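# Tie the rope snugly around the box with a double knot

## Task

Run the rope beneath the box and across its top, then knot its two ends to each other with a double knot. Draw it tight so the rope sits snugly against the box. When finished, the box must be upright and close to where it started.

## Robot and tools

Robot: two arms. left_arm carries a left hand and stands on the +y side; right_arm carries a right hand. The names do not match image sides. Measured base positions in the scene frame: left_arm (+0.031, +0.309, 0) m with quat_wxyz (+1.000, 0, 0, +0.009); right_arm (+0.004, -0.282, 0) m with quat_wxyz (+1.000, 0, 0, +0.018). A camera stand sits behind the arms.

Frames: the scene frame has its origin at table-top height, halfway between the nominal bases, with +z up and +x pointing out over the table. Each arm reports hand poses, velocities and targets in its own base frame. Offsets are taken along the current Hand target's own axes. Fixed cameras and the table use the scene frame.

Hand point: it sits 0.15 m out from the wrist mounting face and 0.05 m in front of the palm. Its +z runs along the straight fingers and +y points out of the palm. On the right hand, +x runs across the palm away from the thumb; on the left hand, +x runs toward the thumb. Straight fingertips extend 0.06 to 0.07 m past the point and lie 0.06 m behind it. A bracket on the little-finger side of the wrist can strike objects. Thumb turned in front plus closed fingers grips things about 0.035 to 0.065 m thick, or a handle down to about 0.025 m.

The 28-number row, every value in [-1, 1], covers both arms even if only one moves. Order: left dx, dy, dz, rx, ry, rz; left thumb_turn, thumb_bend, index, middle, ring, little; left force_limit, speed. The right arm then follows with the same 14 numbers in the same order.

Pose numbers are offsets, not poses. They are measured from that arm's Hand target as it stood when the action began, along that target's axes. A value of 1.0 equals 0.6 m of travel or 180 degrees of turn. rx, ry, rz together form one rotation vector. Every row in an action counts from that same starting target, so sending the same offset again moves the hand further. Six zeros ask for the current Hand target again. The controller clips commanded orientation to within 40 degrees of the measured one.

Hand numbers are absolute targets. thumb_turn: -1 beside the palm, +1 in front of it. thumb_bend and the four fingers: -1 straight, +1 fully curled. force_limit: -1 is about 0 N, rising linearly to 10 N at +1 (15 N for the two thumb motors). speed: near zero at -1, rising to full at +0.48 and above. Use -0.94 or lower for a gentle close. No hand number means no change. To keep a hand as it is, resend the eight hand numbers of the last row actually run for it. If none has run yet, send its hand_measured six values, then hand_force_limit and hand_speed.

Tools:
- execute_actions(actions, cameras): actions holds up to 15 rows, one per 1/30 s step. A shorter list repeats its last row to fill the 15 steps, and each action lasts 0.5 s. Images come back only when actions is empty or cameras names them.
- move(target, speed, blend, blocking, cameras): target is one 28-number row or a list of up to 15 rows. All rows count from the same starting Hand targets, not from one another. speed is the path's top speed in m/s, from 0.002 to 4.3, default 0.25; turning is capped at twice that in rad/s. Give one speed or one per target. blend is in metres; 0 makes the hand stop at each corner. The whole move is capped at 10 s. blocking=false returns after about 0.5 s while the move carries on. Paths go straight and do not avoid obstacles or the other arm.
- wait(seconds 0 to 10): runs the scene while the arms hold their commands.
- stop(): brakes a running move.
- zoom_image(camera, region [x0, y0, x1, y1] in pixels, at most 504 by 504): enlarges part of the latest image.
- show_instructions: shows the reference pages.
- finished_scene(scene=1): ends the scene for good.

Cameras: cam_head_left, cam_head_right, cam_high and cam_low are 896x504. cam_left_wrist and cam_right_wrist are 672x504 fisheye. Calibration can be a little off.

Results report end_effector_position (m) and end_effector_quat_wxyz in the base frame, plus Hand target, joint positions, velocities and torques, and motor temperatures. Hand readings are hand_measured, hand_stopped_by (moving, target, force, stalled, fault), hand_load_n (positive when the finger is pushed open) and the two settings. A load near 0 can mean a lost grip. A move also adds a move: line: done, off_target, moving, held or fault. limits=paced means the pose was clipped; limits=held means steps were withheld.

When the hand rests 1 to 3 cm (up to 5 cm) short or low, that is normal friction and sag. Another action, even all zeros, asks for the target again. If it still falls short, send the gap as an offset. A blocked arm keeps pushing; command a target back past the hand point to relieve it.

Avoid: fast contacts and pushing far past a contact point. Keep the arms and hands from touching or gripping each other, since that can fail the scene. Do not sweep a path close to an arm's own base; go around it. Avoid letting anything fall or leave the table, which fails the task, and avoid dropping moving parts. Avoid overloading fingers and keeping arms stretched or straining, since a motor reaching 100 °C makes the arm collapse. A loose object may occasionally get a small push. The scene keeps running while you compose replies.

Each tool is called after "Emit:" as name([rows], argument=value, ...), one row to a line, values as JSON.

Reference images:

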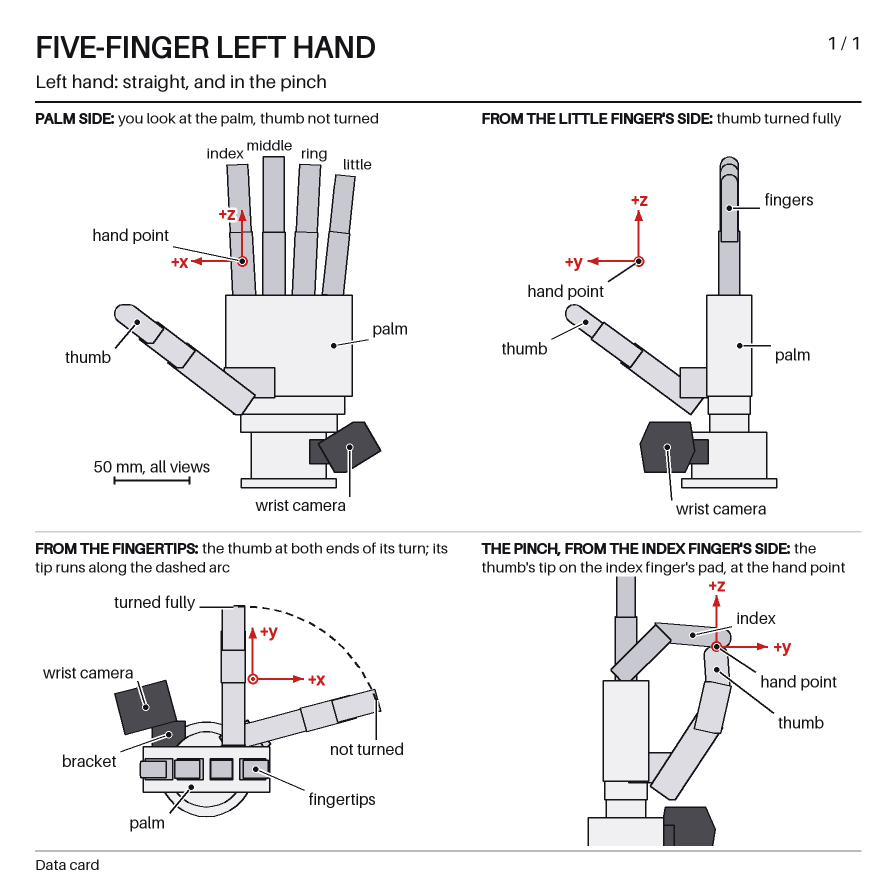

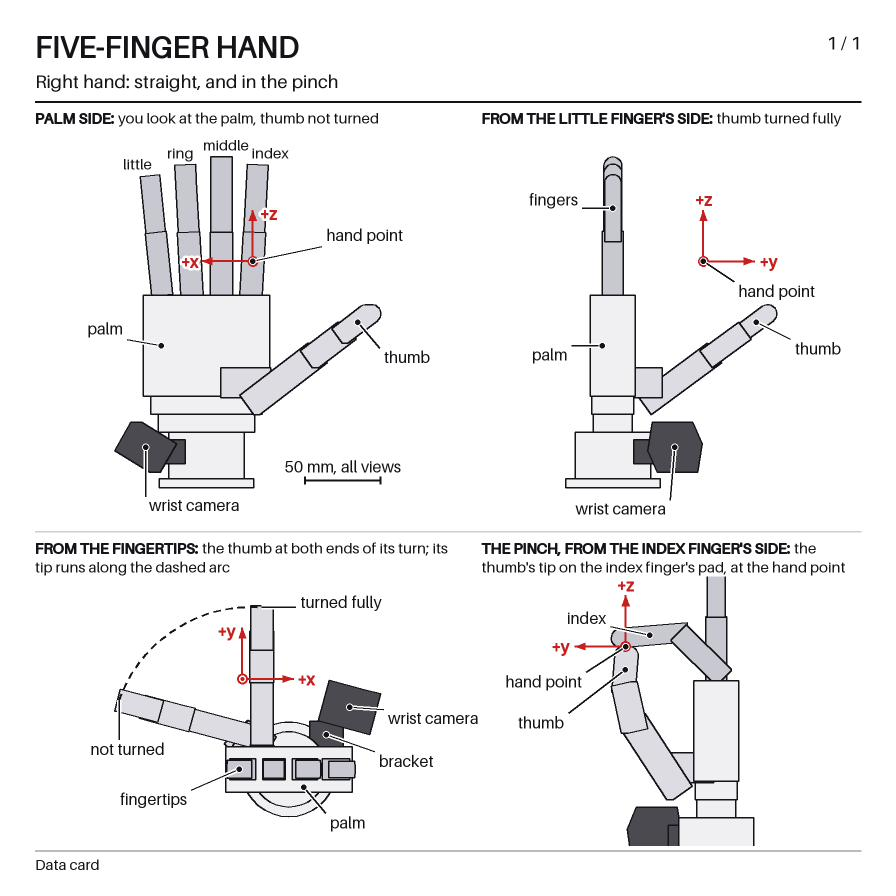

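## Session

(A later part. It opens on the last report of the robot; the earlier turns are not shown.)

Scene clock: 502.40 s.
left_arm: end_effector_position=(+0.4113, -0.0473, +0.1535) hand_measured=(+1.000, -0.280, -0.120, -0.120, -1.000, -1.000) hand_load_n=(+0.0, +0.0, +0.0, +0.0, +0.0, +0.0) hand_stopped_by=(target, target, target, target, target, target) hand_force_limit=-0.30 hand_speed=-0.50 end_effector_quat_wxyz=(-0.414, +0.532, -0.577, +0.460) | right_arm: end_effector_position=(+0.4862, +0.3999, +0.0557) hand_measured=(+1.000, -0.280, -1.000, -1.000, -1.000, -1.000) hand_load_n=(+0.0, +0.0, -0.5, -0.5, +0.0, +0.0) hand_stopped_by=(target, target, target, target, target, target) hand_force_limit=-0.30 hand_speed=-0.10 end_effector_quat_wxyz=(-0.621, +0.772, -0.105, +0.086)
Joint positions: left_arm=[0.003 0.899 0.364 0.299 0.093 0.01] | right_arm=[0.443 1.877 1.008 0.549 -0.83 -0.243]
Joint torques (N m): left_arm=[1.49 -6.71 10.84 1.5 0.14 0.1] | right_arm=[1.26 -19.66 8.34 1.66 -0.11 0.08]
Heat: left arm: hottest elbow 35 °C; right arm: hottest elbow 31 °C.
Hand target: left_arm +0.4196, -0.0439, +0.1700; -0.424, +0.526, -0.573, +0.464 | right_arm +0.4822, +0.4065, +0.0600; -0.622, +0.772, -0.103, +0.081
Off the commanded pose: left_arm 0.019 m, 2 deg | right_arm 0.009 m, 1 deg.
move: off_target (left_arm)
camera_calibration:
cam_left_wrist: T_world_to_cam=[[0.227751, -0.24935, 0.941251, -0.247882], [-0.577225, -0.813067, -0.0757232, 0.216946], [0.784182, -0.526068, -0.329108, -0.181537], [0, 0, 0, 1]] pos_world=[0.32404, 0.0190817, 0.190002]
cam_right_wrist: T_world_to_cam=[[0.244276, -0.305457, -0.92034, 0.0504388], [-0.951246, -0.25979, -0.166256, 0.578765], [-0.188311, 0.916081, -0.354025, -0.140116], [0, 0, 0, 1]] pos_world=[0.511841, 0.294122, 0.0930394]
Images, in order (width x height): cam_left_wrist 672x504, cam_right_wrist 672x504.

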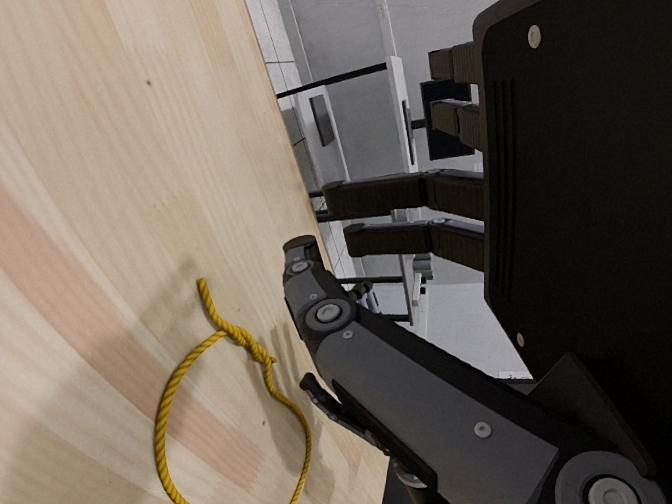

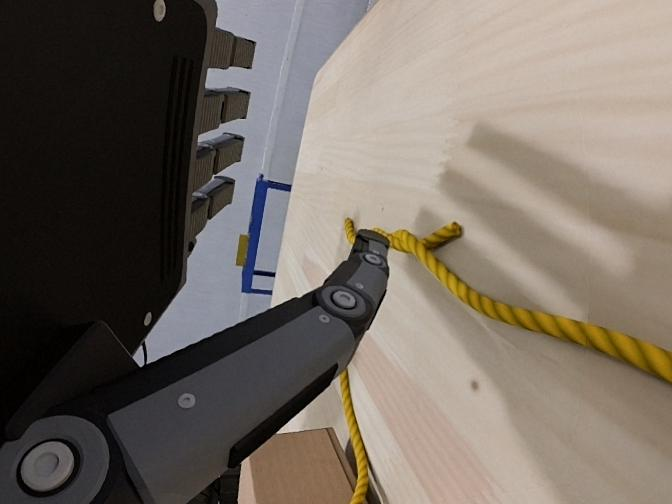

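Emit:
move([
  [0,0,0,0,0,0,1,-0.28,-0.12,-0.12,-1,-1,-0.3,-0.5,-0.0034,-0.0702,-0.0692,0,0,0,1,-0.28,-1,-0.12,-1,-1,-0.3,-0.5],
  [0,0,0,0,0,0,1,-0.28,-0.12,-0.12,-1,-1,-0.3,-0.5,-0.0001,0.0466,-0.2913,0,-0.0977,-0.0214,1,-0.28,-1,-0.12,-1,-1,-0.3,-0.5],
], speed=0.2, blend=[0.03, 0], cameras=["cam_right_wrist", "cam_high"])

Scene clock: 507.07 s.
left_arm: end_effector_position=(+0.4113, -0.0473, +0.1535) hand_measured=(+1.000, -0.280, -0.120, -0.120, -1.000, -1.000) hand_load_n=(+0.0, +0.0, +0.0, +0.0, +0.0, +0.0) hand_stopped_by=(target, target, target, target, target, target) hand_force_limit=-0.30 hand_speed=-0.50 end_effector_quat_wxyz=(-0.414, +0.532, -0.577, +0.460) | right_arm: end_effector_position=(+0.4217, +0.2302, +0.0658) hand_measured=(+1.000, -0.280, -1.000, -0.120, -1.000, -1.000) hand_load_n=(+0.0, +0.0, +0.0, +0.0, +0.0, +0.0) hand_stopped_by=(target, target, target, target, target, target) hand_force_limit=-0.30 hand_speed=-0.50 end_effector_quat_wxyz=(-0.628, +0.778, +0.006, -0.023)
Joint positions: left_arm=[0.003 0.899 0.364 0.299 0.093 0.01] | right_arm=[0.118 1.755 1.02 -0.507 -1.348 -1.205]
Joint torques (N m): left_arm=[1.49 -6.71 10.84 1.5 0.14 0.1] | right_arm=[1.08 -15.09 11.38 0.69 -0.64 -0.13]
Heat: left arm: hottest elbow 35 °C; right arm: hottest elbow 31 °C.
Hand target: left_arm +0.4196, -0.0439, +0.1700; -0.424, +0.526, -0.573, +0.464 | right_arm +0.4360, +0.2359, +0.0700; -0.627, +0.778, +0.019, -0.017
Off the commanded pose: left_arm 0.019 m, 2 deg | right_arm 0.016 m, 2 deg.
move: off_target (left_arm, right_arm); blend cut to 0.0296 m at target 1
camera_calibration:
cam_right_wrist: T_world_to_cam=[[0.297178, -0.214051, -0.93052, -0.0190198], [-0.830965, -0.537996, -0.141626, 0.486735], [-0.470301, 0.815318, -0.337749, 0.147894], [0, 0, 0, 1]] pos_world=[0.479666, 0.137209, 0.101187]
Images, in order (width x height): cam_high 896x504, cam_right_wrist 672x504.

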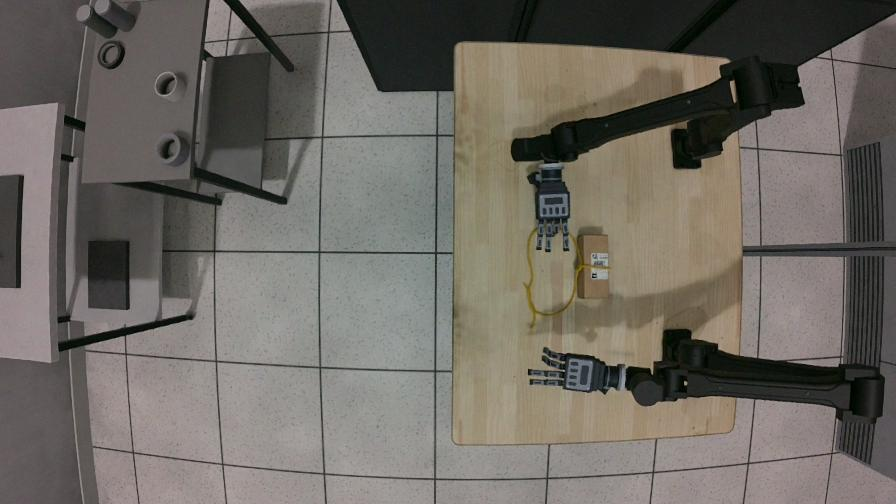

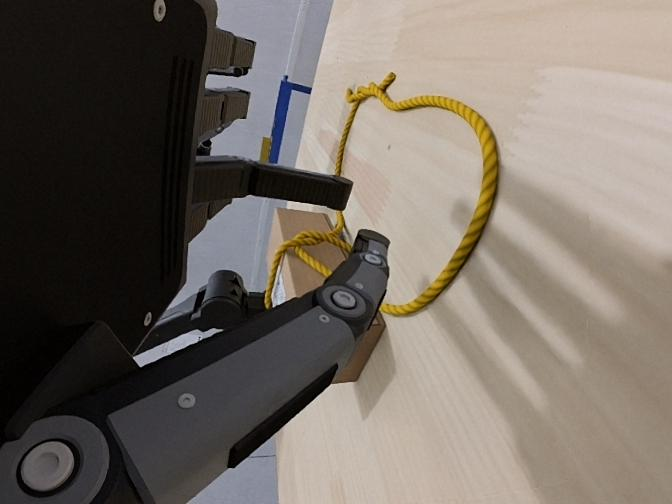

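Emit:
move(target=[0,0,0,0,0,0,1,-0.28,-0.12,-0.12,-1,-1,-0.3,-0.5,0.0028,0.0777,-0.0088,0,0,0,1,-0.28,-1,-0.12,-1,-1,-0.3,-0.5], speed=0.08, cameras=["cam_right_wrist"])

Scene clock: 509.03 s.
left_arm: end_effector_position=(+0.4113, -0.0473, +0.1535) hand_measured=(+1.000, -0.280, -0.120, -0.120, -1.000, -1.000) hand_load_n=(+0.0, +0.0, +0.0, +0.5, +0.0, +0.0) hand_stopped_by=(target, target, target, target, target, target) hand_force_limit=-0.30 hand_speed=-0.50 end_effector_quat_wxyz=(-0.414, +0.532, -0.577, +0.460) | right_arm: end_effector_position=(+0.4209, +0.2243, +0.0221) hand_measured=(+1.000, -0.280, -1.000, -0.120, -1.000, -1.000) hand_load_n=(+0.0, +0.0, +0.0, +0.0, +0.0, +0.0) hand_stopped_by=(target, target, target, target, target, target) hand_force_limit=-0.30 hand_speed=-0.50 end_effector_quat_wxyz=(-0.626, +0.779, +0.015, -0.028)
Joint positions: left_arm=[0.003 0.899 0.364 0.299 0.093 0.01] | right_arm=[0.108 1.855 1.031 -0.55 -1.349 -1.344]
Joint torques (N m): left_arm=[1.49 -6.71 10.84 1.48 0.14 0.1] | right_arm=[-0.79 -16.09 10.28 0.59 -0.9 -0.09]
Heat: left arm: hottest elbow 35 °C; right arm: hottest elbow 31 °C.
Hand target: left_arm +0.4196, -0.0439, +0.1700; -0.424, +0.526, -0.573, +0.464 | right_arm +0.4384, +0.2210, +0.0255; -0.628, +0.778, +0.019, -0.017
Off the commanded pose: left_arm 0.019 m, 2 deg | right_arm 0.018 m, 1 deg.
move: off_target (left_arm, right_arm)
camera_calibration:
cam_right_wrist: T_world_to_cam=[[0.304597, -0.213755, -0.928186, -0.0638967], [-0.819565, -0.555352, -0.141058, 0.475825], [-0.485318, 0.803675, -0.344345, 0.14658], [0, 0, 0, 1]] pos_world=[0.48057, 0.132789, 0.0582848]
Images, in order (width x height): cam_right_wrist 672x504.

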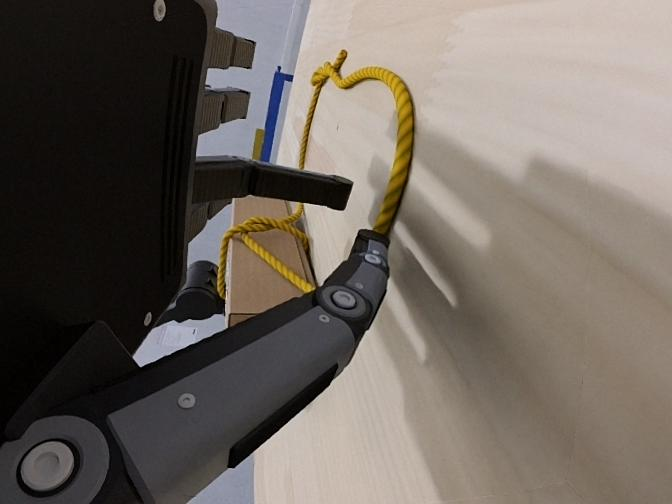

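Emit:
move([
  [0,0,0,0,0,0,1,-0.28,-0.12,-0.12,-1,-1,-0.3,-0.5,0,0.0098,0.0021,0,0,0,1,-0.28,-1,-0.12,-1,-1,-0.3,-0.5],
  [0,0,0,0,0,0,1,-0.28,-0.12,-0.12,-1,-1,-0.3,-0.5,0,0.0098,0.0021,0,0,0,1,-0.28,-1,0.36,-1,-1,-0.2,-0.8],
], speed=0.05, cameras=["cam_right_wrist"])

Scene clock: 511.00 s.
left_arm: end_effector_position=(+0.4113, -0.0473, +0.1535) hand_measured=(+1.000, -0.280, -0.120, -0.120, -1.000, -1.000) hand_load_n=(+0.0, +0.0, +0.0, +0.0, +0.0, +0.0) hand_stopped_by=(target, target, target, target, target, target) hand_force_limit=-0.30 hand_speed=-0.50 end_effector_quat_wxyz=(-0.414, +0.532, -0.577, +0.460) | right_arm: end_effector_position=(+0.4198, +0.2243, +0.0175) hand_measured=(+1.000, -0.280, -1.000, +0.282, -1.000, -1.000) hand_load_n=(+0.0, +1.0, +0.0, +4.0, +0.0, +0.0) hand_stopped_by=(target, target, target, force, target, target) hand_force_limit=-0.20 hand_speed=-0.80 end_effector_quat_wxyz=(-0.626, +0.779, +0.014, -0.031)
Joint positions: left_arm=[0.003 0.899 0.364 0.299 0.093 0.01] | right_arm=[0.108 1.867 1.031 -0.55 -1.351 -1.349]
Joint torques (N m): left_arm=[1.44 -6.71 10.84 1.5 0.14 0.1] | right_arm=[-0.67 -16.38 10.07 0.88 -0.85 -0.11]
Heat: left arm: hottest elbow 35 °C; right arm: hottest elbow 31 °C.
Hand target: left_arm +0.4196, -0.0439, +0.1700; -0.424, +0.526, -0.573, +0.464 | right_arm +0.4384, +0.2210, +0.0195; -0.628, +0.778, +0.019, -0.017
Off the commanded pose: left_arm 0.019 m, 2 deg | right_arm 0.019 m, 2 deg.
move: off_target (left_arm, right_arm); target 2's new numbers were sent with right_arm's hand 0.019 m and 2 deg from that target
camera_calibration:
cam_right_wrist: T_world_to_cam=[[0.2986, -0.212403, -0.930442, -0.0656663], [-0.819717, -0.556375, -0.136056, 0.474526], [-0.488776, 0.803326, -0.340244, 0.14587], [0, 0, 0, 1]] pos_world=[0.479883, 0.132885, 0.0530946]
Images, in order (width x height): cam_right_wrist 672x504.

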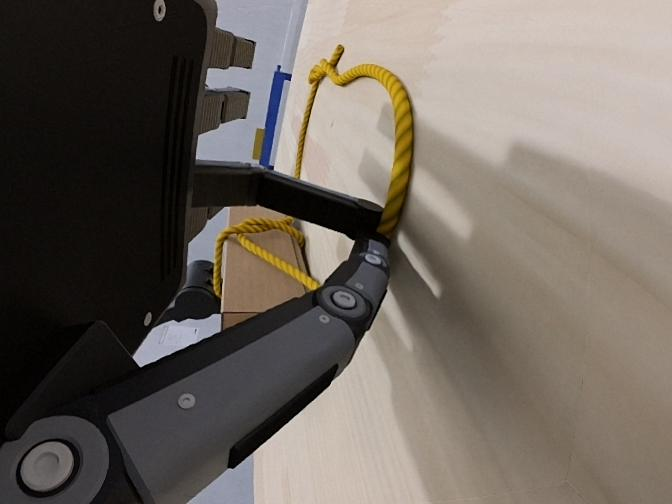

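Emit:
move(target=[0,0,0,0,0,0,1,-0.28,-0.12,-0.12,-1,-1,-0.3,-0.5,0,-0.0488,-0.0106,0,0,0,1,-0.28,-1,-0.12,-1,-1,-0.3,-0.3], speed=0.08, cameras=["cam_right_wrist"])

Scene clock: 512.53 s.
left_arm: end_effector_position=(+0.4113, -0.0473, +0.1535) hand_measured=(+1.000, -0.280, -0.120, -0.120, -1.000, -1.000) hand_load_n=(+0.0, +0.0, +0.0, +0.0, +0.0, +0.0) hand_stopped_by=(target, target, target, target, target, target) hand_force_limit=-0.30 hand_speed=-0.50 end_effector_quat_wxyz=(-0.414, +0.532, -0.577, +0.460) | right_arm: end_effector_position=(+0.4200, +0.2244, +0.0384) hand_measured=(+1.000, -0.280, -1.000, -0.120, -1.000, -1.000) hand_load_n=(+0.0, +0.0, +0.0, +0.0, +0.0, +0.0) hand_stopped_by=(target, target, target, target, target, target) hand_force_limit=-0.30 hand_speed=-0.30 end_effector_quat_wxyz=(-0.626, +0.779, +0.011, -0.034)
Joint positions: left_arm=[0.003 0.899 0.364 0.299 0.093 0.01] | right_arm=[0.108 1.828 1.046 -0.612 -1.351 -1.349]
Joint torques (N m): left_arm=[1.49 -6.71 10.84 1.5 0.13 0.1] | right_arm=[-0.5 -17.55 10.5 0.43 -0.84 -0.09]
Heat: left arm: hottest elbow 35 °C; right arm: hottest elbow 31 °C.
Hand target: left_arm +0.4196, -0.0439, +0.1700; -0.424, +0.526, -0.573, +0.464 | right_arm +0.4385, +0.2210, +0.0494; -0.628, +0.778, +0.019, -0.017
Off the commanded pose: left_arm 0.019 m, 2 deg | right_arm 0.022 m, 2 deg.
move: off_target (left_arm, right_arm)
camera_calibration:
cam_right_wrist: T_world_to_cam=[[0.291605, -0.213184, -0.93248, -0.0429973], [-0.820738, -0.556446, -0.129446, 0.477682], [-0.491279, 0.803069, -0.337231, 0.154098], [0, 0, 0, 1]] pos_world=[0.480295, 0.132887, 0.0737064]
Images, in order (width x height): cam_right_wrist 672x504.

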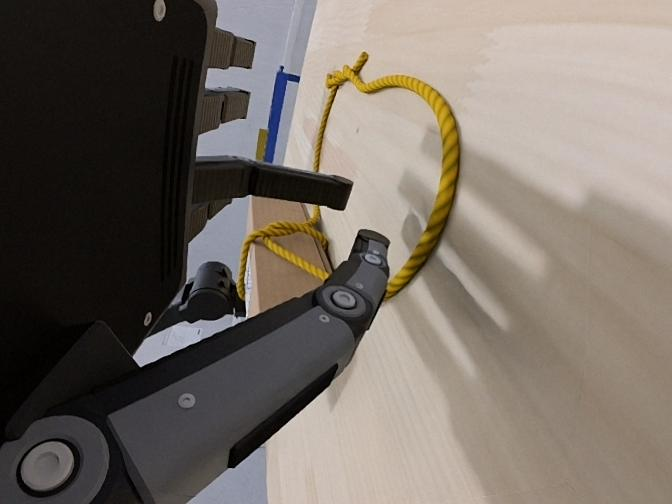

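Emit:
move(target=[0,0,0,0,0,0,1,-0.28,-0.12,-0.12,-1,-1,-0.3,-0.5,0.0053,0.0217,-0.0215,0,0,0,1,-0.28,-1,-0.12,-1,-1,-0.3,-0.3], speed=0.08, cameras=["cam_right_wrist"])

Scene clock: 514.23 s.
left_arm: end_effector_position=(+0.4113, -0.0473, +0.1535) hand_measured=(+1.000, -0.280, -0.120, -0.120, -1.000, -1.000) hand_load_n=(+0.0, +0.0, +0.0, +0.0, +0.0, +0.0) hand_stopped_by=(target, target, target, target, target, target) hand_force_limit=-0.30 hand_speed=-0.50 end_effector_quat_wxyz=(-0.414, +0.532, -0.577, +0.460) | right_arm: end_effector_position=(+0.4251, +0.2088, +0.0363) hand_measured=(+1.000, -0.280, -1.000, -0.120, -1.000, -1.000) hand_load_n=(+0.0, +0.0, +0.0, +0.0, +0.0, +0.0) hand_stopped_by=(target, target, target, target, target, target) hand_force_limit=-0.30 hand_speed=-0.30 end_effector_quat_wxyz=(-0.626, +0.779, +0.014, -0.027)
Joint positions: left_arm=[0.003 0.899 0.364 0.299 0.093 0.01] | right_arm=[0.074 1.85 1.08 -0.746 -1.354 -1.49]
Joint torques (N m): left_arm=[1.49 -6.65 10.84 1.5 0.14 0.1] | right_arm=[-0.67 -16.26 10.55 0.38 -0.92 -0.12]
Heat: left arm: hottest elbow 35 °C; right arm: hottest elbow 31 °C.
Hand target: left_arm +0.4196, -0.0439, +0.1700; -0.424, +0.526, -0.573, +0.464 | right_arm +0.4424, +0.2057, +0.0395; -0.628, +0.778, +0.019, -0.017
Off the commanded pose: left_arm 0.019 m, 2 deg | right_arm 0.018 m, 1 deg.
move: off_target (left_arm, right_arm)
camera_calibration:
cam_right_wrist: T_world_to_cam=[[0.304133, -0.214188, -0.928238, -0.0550821], [-0.820739, -0.553587, -0.141173, 0.4728], [-0.483623, 0.804776, -0.344156, 0.164947], [0, 0, 0, 1]] pos_world=[0.484569, 0.117192, 0.0723847]
Images, in order (width x height): cam_right_wrist 672x504.

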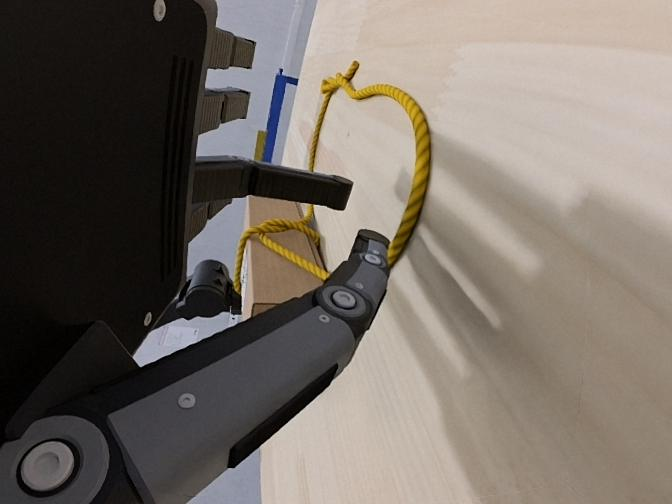

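Emit:
move(target=[0,0,0,0,0,0,1,-0.28,-0.12,-0.12,-1,-1,-0.3,-0.5,0,0.0350,0.0075,0,0,0,1,-0.28,-1,-0.12,-1,-1,-0.3,-0.3], speed=0.06, cameras=["cam_right_wrist"])

Scene clock: 515.23 s.
left_arm: end_effector_position=(+0.4113, -0.0473, +0.1535) hand_measured=(+1.000, -0.280, -0.120, -0.120, -1.000, -1.000) hand_load_n=(+0.0, +0.0, +0.0, +0.0, +0.0, +0.0) hand_stopped_by=(target, target, target, target, target, target) hand_force_limit=-0.30 hand_speed=-0.50 end_effector_quat_wxyz=(-0.414, +0.532, -0.577, +0.460) | right_arm: end_effector_position=(+0.4239, +0.2087, +0.0169) hand_measured=(+1.000, -0.280, -1.000, -0.120, -1.000, -1.000) hand_load_n=(+0.0, +0.0, +0.0, +0.0, +0.0, +0.0) hand_stopped_by=(target, target, target, target, target, target) hand_force_limit=-0.30 hand_speed=-0.30 end_effector_quat_wxyz=(-0.626, +0.779, +0.010, -0.035)
Joint positions: left_arm=[0.003 0.899 0.364 0.299 0.093 0.01] | right_arm=[0.074 1.894 1.08 -0.73 -1.354 -1.501]
Joint torques (N m): left_arm=[1.49 -6.71 10.84 1.5 0.14 0.1] | right_arm=[-0.26 -16.73 9.59 1.16 -0.93 -0.12]
Heat: left arm: hottest elbow 36 °C; right arm: hottest elbow 31 °C.
Hand target: left_arm +0.4196, -0.0439, +0.1700; -0.424, +0.526, -0.573, +0.464 | right_arm +0.4423, +0.2057, +0.0181; -0.628, +0.778, +0.019, -0.017
Off the commanded pose: left_arm 0.019 m, 2 deg | right_arm 0.019 m, 2 deg.
move: off_target (left_arm, right_arm)
camera_calibration:
cam_right_wrist: T_world_to_cam=[[0.288476, -0.214363, -0.933183, -0.0659292], [-0.821672, -0.555782, -0.126335, 0.46957], [-0.491565, 0.803215, -0.336466, 0.161421], [0, 0, 0, 1]] pos_world=[0.4842, 0.11719, 0.0521116]
Images, in order (width x height): cam_right_wrist 672x504.

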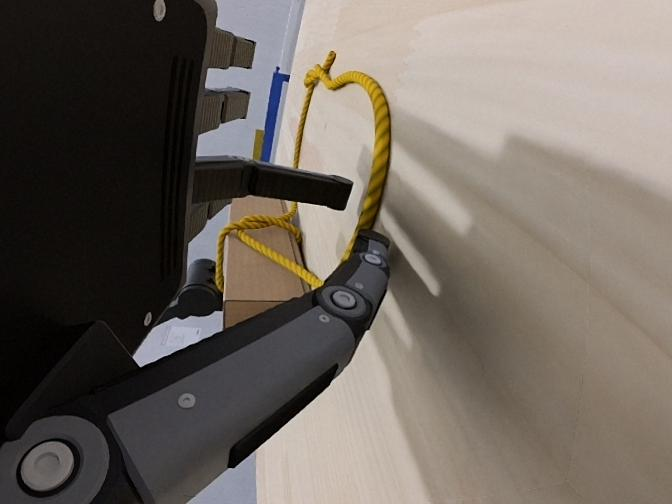

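Emit:
move(target=[0,0,0,0,0,0,1,-0.28,-0.12,-0.12,-1,-1,-0.3,-0.5,0,0,0,0,0,0,1,-0.28,-1,0.36,-1,-1,-0.2,-0.8], speed=0.05, cameras=["cam_right_wrist"])

Scene clock: 516.33 s.
left_arm: end_effector_position=(+0.4113, -0.0473, +0.1535) hand_measured=(+1.000, -0.280, -0.120, -0.120, -1.000, -1.000) hand_load_n=(+0.0, +0.0, +0.0, +0.0, +0.0, +0.0) hand_stopped_by=(target, target, target, target, target, target) hand_force_limit=-0.30 hand_speed=-0.50 end_effector_quat_wxyz=(-0.414, +0.532, -0.577, +0.460) | right_arm: end_effector_position=(+0.4239, +0.2090, +0.0175) hand_measured=(+1.000, -0.280, -1.000, +0.284, -1.000, -1.000) hand_load_n=(+0.0, +2.0, +0.0, +4.5, +0.0, +0.5) hand_stopped_by=(target, target, target, force, target, target) hand_force_limit=-0.20 hand_speed=-0.80 end_effector_quat_wxyz=(-0.627, +0.778, +0.010, -0.035)
Joint positions: left_arm=[0.003 0.899 0.364 0.299 0.093 0.01] | right_arm=[0.074 1.894 1.08 -0.73 -1.357 -1.501]
Joint torques (N m): left_arm=[1.44 -6.71 10.84 1.48 0.13 0.1] | right_arm=[-0.56 -16.62 9.62 1.18 -0.81 -0.11]
Heat: left arm: hottest elbow 36 °C; right arm: hottest elbow 31 °C.
Hand target: left_arm +0.4196, -0.0439, +0.1700; -0.424, +0.526, -0.573, +0.464 | right_arm +0.4423, +0.2057, +0.0181; -0.628, +0.778, +0.019, -0.017
Off the commanded pose: left_arm 0.019 m, 2 deg | right_arm 0.019 m, 2 deg.
move: off_target (left_arm, right_arm)
camera_calibration:
cam_right_wrist: T_world_to_cam=[[0.288608, -0.211482, -0.933799, -0.0659791], [-0.821603, -0.555474, -0.128131, 0.46974], [-0.491603, 0.804192, -0.334069, 0.161143], [0, 0, 0, 1]] pos_world=[0.4842, 0.117385, 0.0524099]
Images, in order (width x height): cam_right_wrist 672x504.

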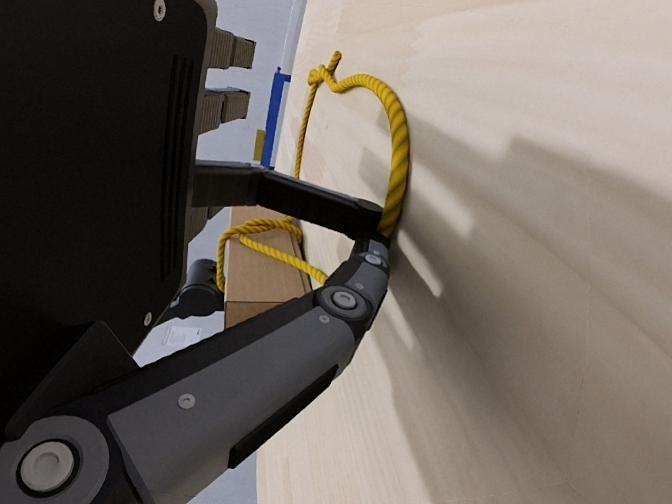

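Emit:
move(target=[0,0,0,0,0,0,1,-0.28,-0.12,-0.12,-1,-1,-0.3,-0.5,-0.0043,0.0208,-0.0805,0,0,0,1,-0.28,-1,0.36,-1,-1,-0.2,-0.8], speed=0.06, cameras=["cam_right_wrist", "cam_left_wrist"])

Scene clock: 519.17 s.
left_arm: end_effector_position=(+0.4113, -0.0473, +0.1535) hand_measured=(+1.000, -0.280, -0.120, -0.120, -1.000, -1.000) hand_load_n=(+0.0, +0.0, +0.0, -0.5, +0.0, +0.0) hand_stopped_by=(target, target, target, target, target, target) hand_force_limit=-0.30 hand_speed=-0.50 end_effector_quat_wxyz=(-0.414, +0.532, -0.577, +0.460) | right_arm: end_effector_position=(+0.4281, +0.1614, +0.0181) hand_measured=(+1.000, -0.280, -1.000, +0.284, -1.000, -1.000) hand_load_n=(+0.0, +2.0, +0.0, +4.0, +0.0, +0.0) hand_stopped_by=(target, target, target, force, target, target) hand_force_limit=-0.20 hand_speed=-0.80 end_effector_quat_wxyz=(-0.629, +0.777, +0.015, -0.025)
Joint positions: left_arm=[0.003 0.899 0.364 0.299 0.093 0.01] | right_arm=[-0.029 1.962 1.177 -1.181 -1.344 -1.955]
Joint torques (N m): left_arm=[1.44 -6.71 10.84 1.5 0.13 0.1] | right_arm=[-0.67 -16.62 9.57 -0.16 -0.55 -0.13]
Heat: left arm: hottest elbow 36 °C; right arm: hottest elbow 31 °C.
Hand target: left_arm +0.4196, -0.0439, +0.1700; -0.424, +0.526, -0.573, +0.464 | right_arm +0.4424, +0.1557, +0.0161; -0.628, +0.778, +0.019, -0.017
Off the commanded pose: left_arm 0.019 m, 2 deg | right_arm 0.015 m, 1 deg.
move: off_target (left_arm, right_arm)
camera_calibration:
cam_left_wrist: T_world_to_cam=[[0.227751, -0.24935, 0.941251, -0.247882], [-0.577225, -0.813067, -0.0757232, 0.216946], [0.784182, -0.526068, -0.329108, -0.181537], [0, 0, 0, 1]] pos_world=[0.32404, 0.0190817, 0.190002]
cam_right_wrist: T_world_to_cam=[[0.30826, -0.206758, -0.928562, -0.0859473], [-0.820888, -0.551091, -0.149807, 0.446222], [-0.480748, 0.808424, -0.339605, 0.196503], [0, 0, 0, 1]] pos_world=[0.487261, 0.0692802, 0.053773]
Images, in order (width x height): cam_left_wrist 672x504, cam_right_wrist 672x504.

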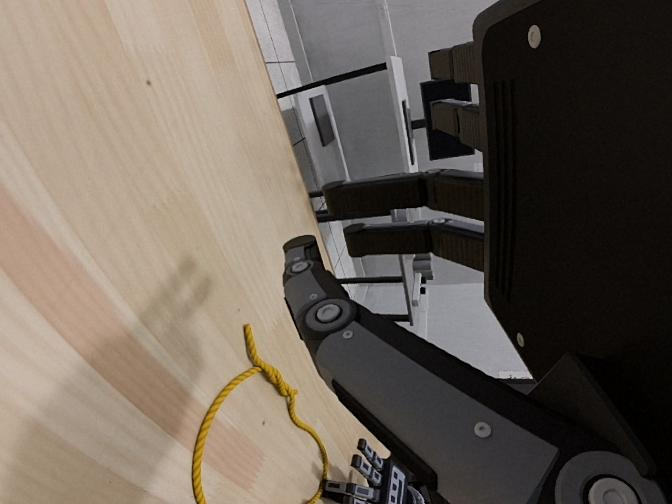

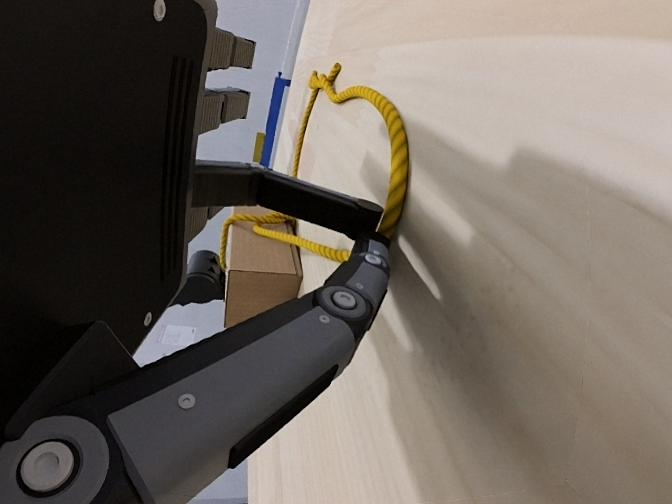

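Emit:
zoom_image(camera="cam_left_wrist", region=[190, 300, 350, 460])

Emit:
zoom_image(camera="cam_right_wrist", region=[290, 40, 430, 180])

Scaled by 3.150 from the camera's 672x504 image, which has a finer 960x720 frame.

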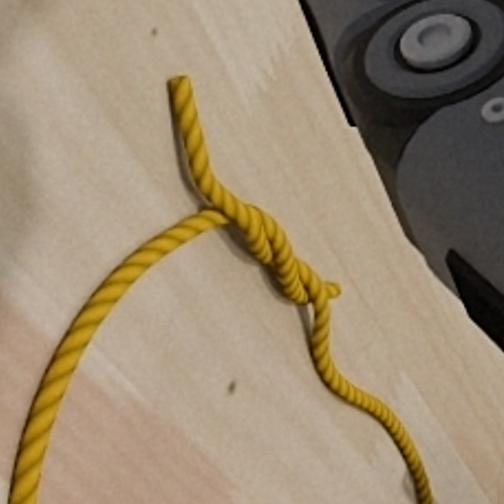

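Scaled by 3.600 from the camera's 672x504 image, which has a finer 960x720 frame.

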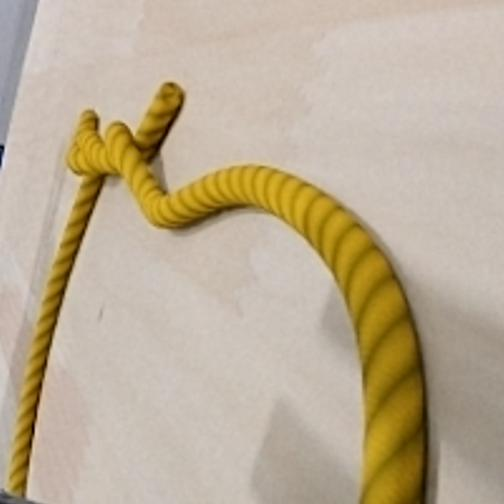

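Emit:
move([
  [0,0,0,0,0,0,1,-0.28,-0.12,-0.12,-1,-1,-0.3,-0.5,-0.0002,-0.0813,-0.0176,0,0,0,1,-0.28,-1,-0.12,-1,-1,-0.3,-0.2],
  [0,0,0,0,0,0,1,-0.28,-0.12,-0.12,-1,-1,-0.3,-0.5,0.0969,-0.131,0.257,0,0.0923,0.02,1,-0.28,-1,-0.12,-1,-1,-0.3,-0.2],
], speed=0.15, blend=[0.01, 0], cameras=["cam_right_wrist", "cam_left_wrist"])

Scene clock: 524.70 s.
left_arm: end_effector_position=(+0.4113, -0.0473, +0.1535) hand_measured=(+1.000, -0.280, -0.120, -0.120, -1.000, -1.000) hand_load_n=(+0.0, +0.0, +0.0, +0.0, +0.0, +0.0) hand_stopped_by=(target, target, target, target, target, target) hand_force_limit=-0.30 hand_speed=-0.50 end_effector_quat_wxyz=(-0.414, +0.532, -0.577, +0.460) | right_arm: end_effector_position=(+0.4949, +0.3218, +0.0606) hand_measured=(+1.000, -0.280, -1.000, -0.120, -1.000, -1.000) hand_load_n=(+0.0, +0.0, +0.0, +0.0, +0.0, +0.0) hand_stopped_by=(target, target, target, target, target, target) hand_force_limit=-0.30 hand_speed=-0.20 end_effector_quat_wxyz=(-0.621, +0.774, -0.098, +0.076)
Joint positions: left_arm=[0.003 0.899 0.364 0.299 0.093 0.01] | right_arm=[0.29 1.829 0.973 0.446 -0.995 -0.346]
Joint torques (N m): left_arm=[1.44 -6.71 10.84 1.5 0.14 0.1] | right_arm=[1.03 -17.96 7.35 2.65 -0.13 0.1]
Heat: left arm: hottest elbow 36 °C; right arm: hottest elbow 31 °C.
Hand target: left_arm +0.4196, -0.0439, +0.1700; -0.424, +0.526, -0.573, +0.464 | right_arm +0.4920, +0.3259, +0.0601; -0.623, +0.773, -0.096, +0.076
Off the commanded pose: left_arm 0.019 m, 2 deg | right_arm 0.005 m, 0 deg.
move: off_target (left_arm)
camera_calibration:
cam_left_wrist: T_world_to_cam=[[0.227751, -0.24935, 0.941251, -0.247882], [-0.577225, -0.813067, -0.0757232, 0.216946], [0.784182, -0.526068, -0.329108, -0.181537], [0, 0, 0, 1]] pos_world=[0.32404, 0.0190817, 0.190002]
cam_right_wrist: T_world_to_cam=[[0.243993, -0.302192, -0.921492, 0.0280793], [-0.946189, -0.282481, -0.157896, 0.571897], [-0.212589, 0.910431, -0.354854, -0.0513514], [0, 0, 0, 1]] pos_world=[0.523355, 0.216787, 0.0979527]
Images, in order (width x height): cam_left_wrist 672x504, cam_right_wrist 672x504.

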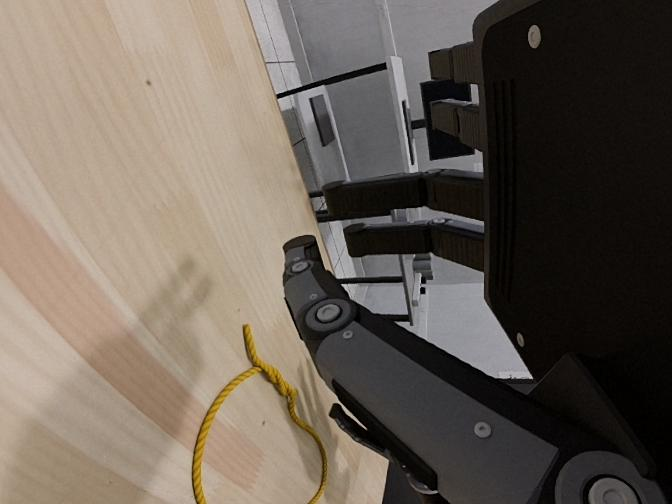

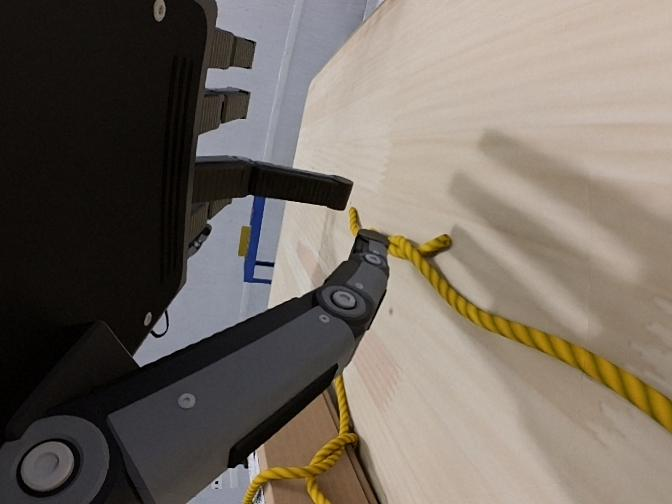

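Emit:
zoom_image(camera="cam_right_wrist", region=[380, 200, 520, 340])

Scaled by 3.600 from the camera's 672x504 image, which has a finer 960x720 frame.

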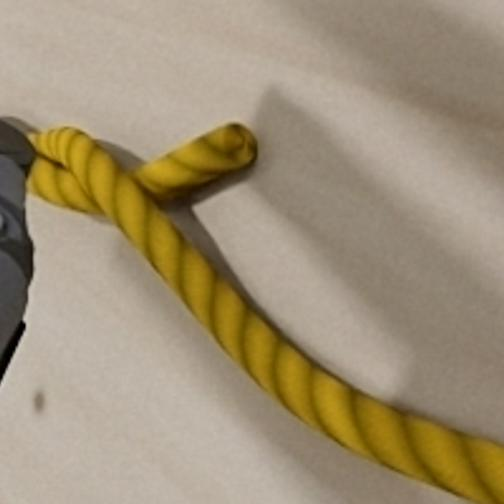

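Emit:
move([
  [0,0,0,0,0,0,1,-0.28,-0.12,-0.12,-1,-1,-0.3,-0.5,-0.0527,0.0342,0.0005,0,0,0,1,-0.28,-1,-1,-1,-1,-0.3,0.0],
  [0,0,0,0,0,0,1,-0.28,-0.12,-0.12,-1,-1,-0.3,-0.5,-0.0525,0.0805,0.0105,0,0,0,1,-0.28,-1,-1,-1,-1,-0.3,0.0],
  [0,0,0,0,0,0,1,-0.28,-0.12,-0.12,-1,-1,-0.3,-0.5,0.0255,0.0797,0.0137,0,0,0,1,-0.28,-1,-1,-1,-1,-0.3,0.0],
  [0,0,0,0,0,0,1,-0.28,-0.12,-0.12,-1,-1,-0.3,-0.5,0.0255,-0.0075,-0.0053,0,0,0,1,-0.28,-1,-1,-1,-1,-0.3,0.0],
], speed=0.08, cameras=["cam_right_wrist", "cam_left_wrist"])

Scene clock: 529.97 s.
left_arm: end_effector_position=(+0.4113, -0.0473, +0.1535) hand_measured=(+1.000, -0.280, -0.120, -0.120, -1.000, -1.000) hand_load_n=(+0.0, +0.0, +0.0, +0.0, +0.0, +0.0) hand_stopped_by=(target, target, target, target, target, target) hand_force_limit=-0.30 hand_speed=-0.50 end_effector_quat_wxyz=(-0.414, +0.532, -0.577, +0.460) | right_arm: end_effector_position=(+0.4858, +0.3220, +0.0503) hand_measured=(+1.000, -0.280, -1.000, -1.000, -1.000, -1.000) hand_load_n=(+0.0, +0.0, +0.0, +0.0, +0.0, +0.0) hand_stopped_by=(target, target, target, target, target, target) hand_force_limit=-0.30 hand_speed=0.00 end_effector_quat_wxyz=(-0.619, +0.776, -0.104, +0.057)
Joint positions: left_arm=[0.003 0.899 0.364 0.299 0.093 0.01] | right_arm=[0.291 1.842 0.965 0.435 -1.01 -0.34]
Joint torques (N m): left_arm=[1.49 -6.71 10.84 1.5 0.14 0.11] | right_arm=[-0.62 -18.61 10.97 1.5 -0.21 -0.11]
Heat: left arm: hottest elbow 36 °C; right arm: hottest elbow 31 °C.
Hand target: left_arm +0.4196, -0.0439, +0.1700; -0.424, +0.526, -0.573, +0.464 | right_arm +0.5063, +0.3200, +0.0649; -0.623, +0.773, -0.097, +0.076
Off the commanded pose: left_arm 0.019 m, 2 deg | right_arm 0.025 m, 2 deg.
move: off_target (left_arm, right_arm)
camera_calibration:
cam_left_wrist: T_world_to_cam=[[0.227751, -0.24935, 0.941251, -0.247882], [-0.577225, -0.813067, -0.0757232, 0.216946], [0.784182, -0.526068, -0.329108, -0.181537], [0, 0, 0, 1]] pos_world=[0.32404, 0.0190817, 0.190002]
cam_right_wrist: T_world_to_cam=[[0.213751, -0.300351, -0.92957, 0.0354591], [-0.947102, -0.296902, -0.121851, 0.565002], [-0.239393, 0.906443, -0.347926, -0.0430973], [0, 0, 0, 1]] pos_world=[0.517218, 0.217466, 0.0868133]
Images, in order (width x height): cam_left_wrist 672x504, cam_right_wrist 672x504.

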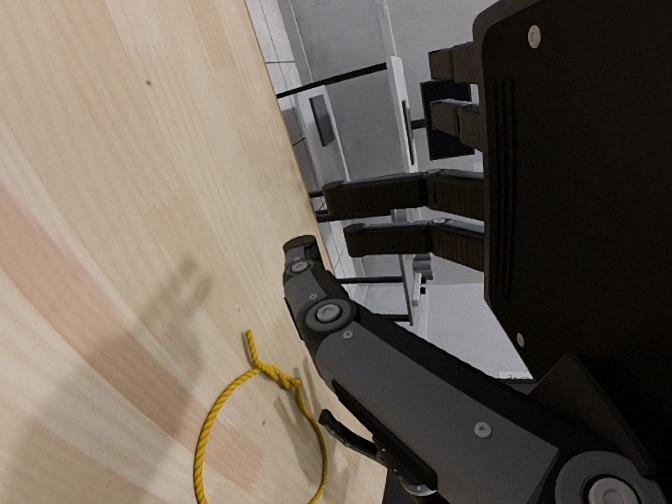

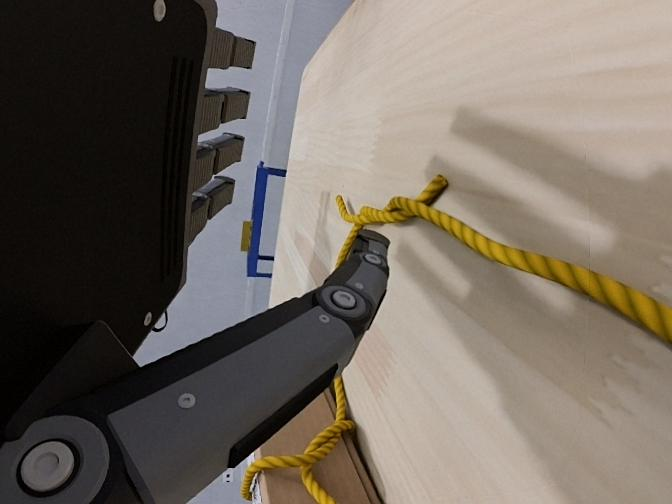

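Emit:
zoom_image(camera="cam_right_wrist", region=[380, 150, 520, 290])

Scaled by 3.600 from the camera's 672x504 image, which has a finer 960x720 frame.

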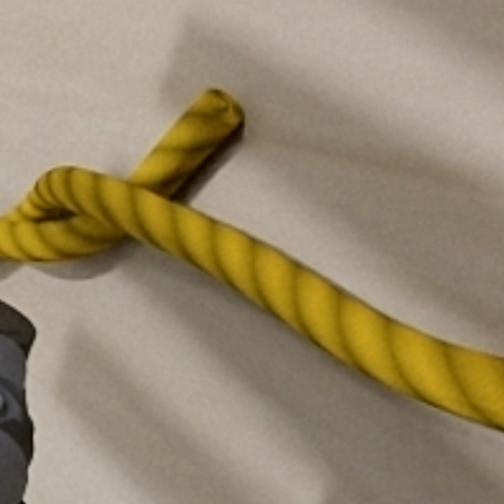

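Emit:
move([
  [0,0,0,0,0,0,1,-0.28,-0.12,-0.12,-1,-1,-0.3,-0.5,0.0357,0.0357,-0.0078,0,0,0,1,-0.28,-1,-0.12,-1,-1,-0.3,-0.2],
  [0,0,0,0,0,0,1,-0.28,-0.12,-0.12,-1,-1,-0.3,-0.5,-0.0058,0.0275,0.03,0,0,0,1,-0.28,-1,-0.12,-1,-1,-0.3,-0.2],
], speed=0.08, cameras=["cam_right_wrist"])

Scene clock: 533.03 s.
left_arm: end_effector_position=(+0.4113, -0.0473, +0.1535) hand_measured=(+1.000, -0.280, -0.120, -0.120, -1.000, -1.000) hand_load_n=(+0.0, +0.0, +0.0, +0.0, +0.0, +0.0) hand_stopped_by=(target, target, target, target, target, target) hand_force_limit=-0.30 hand_speed=-0.50 end_effector_quat_wxyz=(-0.414, +0.532, -0.577, +0.460) | right_arm: end_effector_position=(+0.5033, +0.3293, +0.0405) hand_measured=(+1.000, -0.280, -1.000, -0.120, -1.000, -1.000) hand_load_n=(+0.0, +0.0, +0.0, +0.0, +0.0, +0.0) hand_stopped_by=(target, target, target, target, target, target) hand_force_limit=-0.30 hand_speed=-0.20 end_effector_quat_wxyz=(-0.619, +0.776, -0.101, +0.071)
Joint positions: left_arm=[0.003 0.899 0.364 0.299 0.093 0.01] | right_arm=[0.299 1.891 1.003 0.469 -0.987 -0.34]
Joint torques (N m): left_arm=[1.44 -6.71 10.84 1.5 0.13 0.1] | right_arm=[1.03 -18.84 8.23 2.59 -0.14 0.08]
Heat: left arm: hottest elbow 36 °C; right arm: hottest elbow 31 °C.
Hand target: left_arm +0.4196, -0.0439, +0.1700; -0.424, +0.526, -0.573, +0.464 | right_arm +0.5064, +0.3345, +0.0452; -0.623, +0.773, -0.096, +0.076
Off the commanded pose: left_arm 0.019 m, 2 deg | right_arm 0.008 m, 1 deg.
move: off_target (left_arm)
camera_calibration:
cam_right_wrist: T_world_to_cam=[[0.232454, -0.305535, -0.923371, 0.0168357], [-0.94778, -0.284297, -0.144528, 0.579667], [-0.218353, 0.908748, -0.355666, -0.0600278], [0, 0, 0, 1]] pos_world=[0.532376, 0.224492, 0.0779739]
Images, in order (width x height): cam_right_wrist 672x504.

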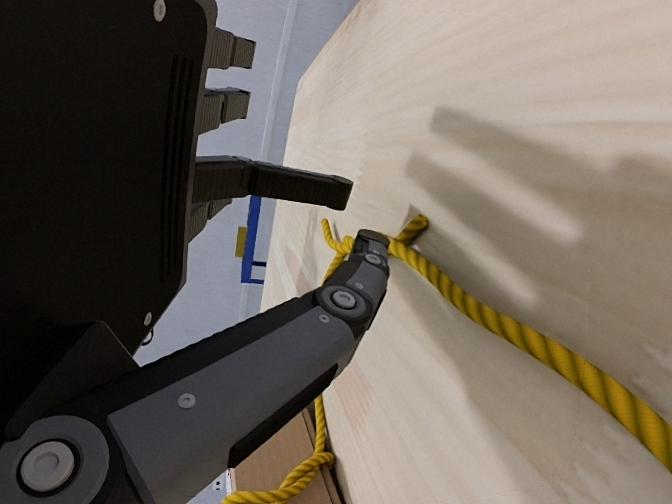

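Emit:
zoom_image(camera="cam_right_wrist", region=[360, 180, 500, 320])

Scaled by 3.600 from the camera's 672x504 image, which has a finer 960x720 frame.

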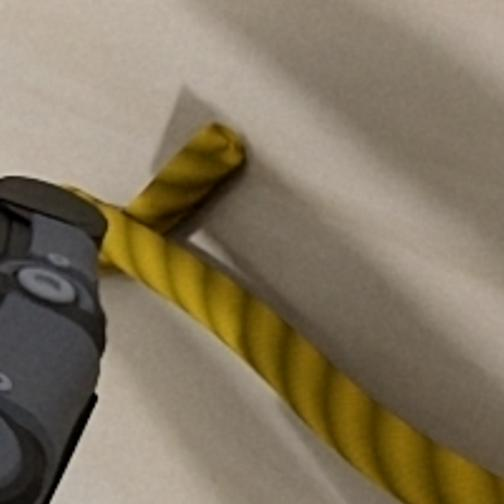

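Emit:
move(target=[0,0,0,0,0,0,1,-0.28,-0.12,-0.12,-1,-1,-0.3,-0.5,0.0048,0.0562,0.0173,0,0,0,1,-0.28,-1,-0.12,-1,-1,-0.3,-0.2], speed=0.06, cameras=["cam_right_wrist"])

Scene clock: 534.63 s.
left_arm: end_effector_position=(+0.4113, -0.0473, +0.1535) hand_measured=(+1.000, -0.280, -0.120, -0.120, -1.000, -1.000) hand_load_n=(+0.0, +0.0, +0.0, +0.0, +0.0, +0.0) hand_stopped_by=(target, target, target, target, target, target) hand_force_limit=-0.30 hand_speed=-0.50 end_effector_quat_wxyz=(-0.414, +0.532, -0.577, +0.460) | right_arm: end_effector_position=(+0.5087, +0.3309, +0.0206) hand_measured=(+1.000, -0.280, -1.000, -0.120, -1.000, -1.000) hand_load_n=(+0.0, -1.5, +0.0, +0.0, -0.5, +0.0) hand_stopped_by=(target, target, target, target, target, target) hand_force_limit=-0.30 hand_speed=-0.20 end_effector_quat_wxyz=(-0.624, +0.772, -0.095, +0.081)
Joint positions: left_arm=[0.003 0.899 0.364 0.299 0.093 0.01] | right_arm=[0.299 1.947 1.003 0.555 -0.986 -0.336]
Joint torques (N m): left_arm=[1.49 -6.65 10.84 1.48 0.13 0.11] | right_arm=[1.26 -16.44 8.25 2.37 -0.1 0.06]
Heat: left arm: hottest elbow 36 °C; right arm: hottest elbow 31 °C.
Hand target: left_arm +0.4196, -0.0439, +0.1700; -0.424, +0.526, -0.573, +0.464 | right_arm +0.5098, +0.3367, +0.0100; -0.623, +0.773, -0.096, +0.076
Off the commanded pose: left_arm 0.019 m, 2 deg | right_arm 0.012 m, 1 deg.
move: off_target (left_arm, right_arm)
camera_calibration:
cam_right_wrist: T_world_to_cam=[[0.254814, -0.297456, -0.920103, -0.0163744], [-0.944479, -0.280676, -0.170826, 0.579968], [-0.207438, 0.912546, -0.352461, -0.0742623], [0, 0, 0, 1]] pos_world=[0.536535, 0.22568, 0.0578326]
Images, in order (width x height): cam_right_wrist 672x504.

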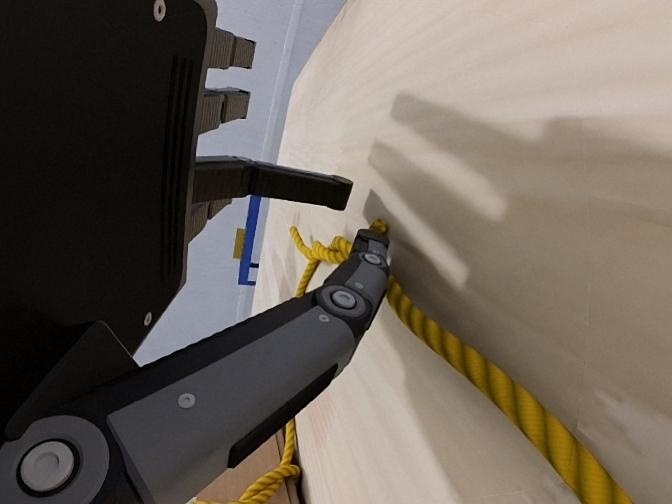

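Emit:
zoom_image(camera="cam_right_wrist", region=[310, 180, 450, 320])

Scaled by 3.600 from the camera's 672x504 image, which has a finer 960x720 frame.

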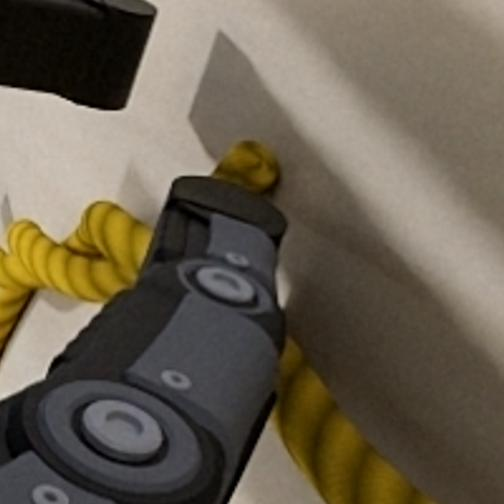

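Emit:
move([
  [0,0,0,0,0,0,1,-0.28,-0.12,-0.12,-1,-1,-0.3,-0.5,-0.0124,0.006,0.0136,0,0,0,1,-0.28,-1,-0.12,-1,-1,-0.3,-0.2],
  [0,0,0,0,0,0,1,-0.28,-0.12,-0.12,-1,-1,-0.3,-0.5,-0.0124,0.006,0.0136,0,0,0,1,-0.28,-1,0.30,-1,-1,-0.2,-0.8],
], speed=0.05, cameras=["cam_right_wrist"])

Scene clock: 536.67 s.
left_arm: end_effector_position=(+0.4113, -0.0473, +0.1535) hand_measured=(+1.000, -0.280, -0.120, -0.120, -1.000, -1.000) hand_load_n=(+0.0, +0.5, +0.0, +0.0, +0.0, +0.0) hand_stopped_by=(target, target, target, target, target, target) hand_force_limit=-0.30 hand_speed=-0.50 end_effector_quat_wxyz=(-0.414, +0.532, -0.577, +0.460) | right_arm: end_effector_position=(+0.5087, +0.3376, +0.0158) hand_measured=(+1.000, -0.280, -1.000, +0.228, -1.000, -1.000) hand_load_n=(-1.0, +2.5, +0.0, +4.0, +0.0, -0.5) hand_stopped_by=(target, target, target, force, target, target) hand_force_limit=-0.20 hand_speed=-0.80 end_effector_quat_wxyz=(-0.624, +0.771, -0.096, +0.085)
Joint positions: left_arm=[0.003 0.899 0.364 0.299 0.093 0.01] | right_arm=[0.312 1.961 1.003 0.583 -0.967 -0.325]
Joint torques (N m): left_arm=[1.44 -6.71 10.84 1.48 0.14 0.1] | right_arm=[1.67 -17.03 7.47 2.5 -0.11 0.07]
Heat: left arm: hottest elbow 36 °C; right arm: hottest elbow 31 °C.
Hand target: left_arm +0.4196, -0.0439, +0.1700; -0.424, +0.526, -0.573, +0.464 | right_arm +0.5044, +0.3455, +0.0048; -0.623, +0.773, -0.096, +0.076
Off the commanded pose: left_arm 0.019 m, 2 deg | right_arm 0.014 m, 1 deg.
move: off_target (left_arm, right_arm); target 2's new numbers were sent with right_arm's hand 0.014 m and 1 deg from that target
camera_calibration:
cam_right_wrist: T_world_to_cam=[[0.257256, -0.298924, -0.918947, -0.0196185], [-0.945422, -0.274663, -0.175322, 0.57967], [-0.199993, 0.913896, -0.353267, -0.0862689], [0, 0, 0, 1]] pos_world=[0.535827, 0.23219, 0.0531248]
Images, in order (width x height): cam_right_wrist 672x504.

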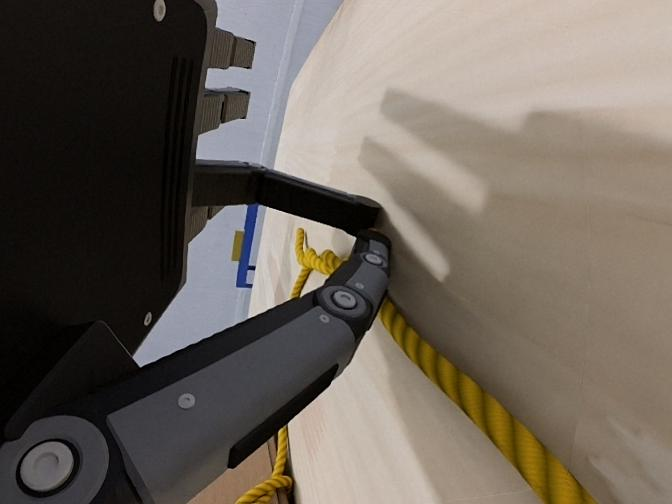

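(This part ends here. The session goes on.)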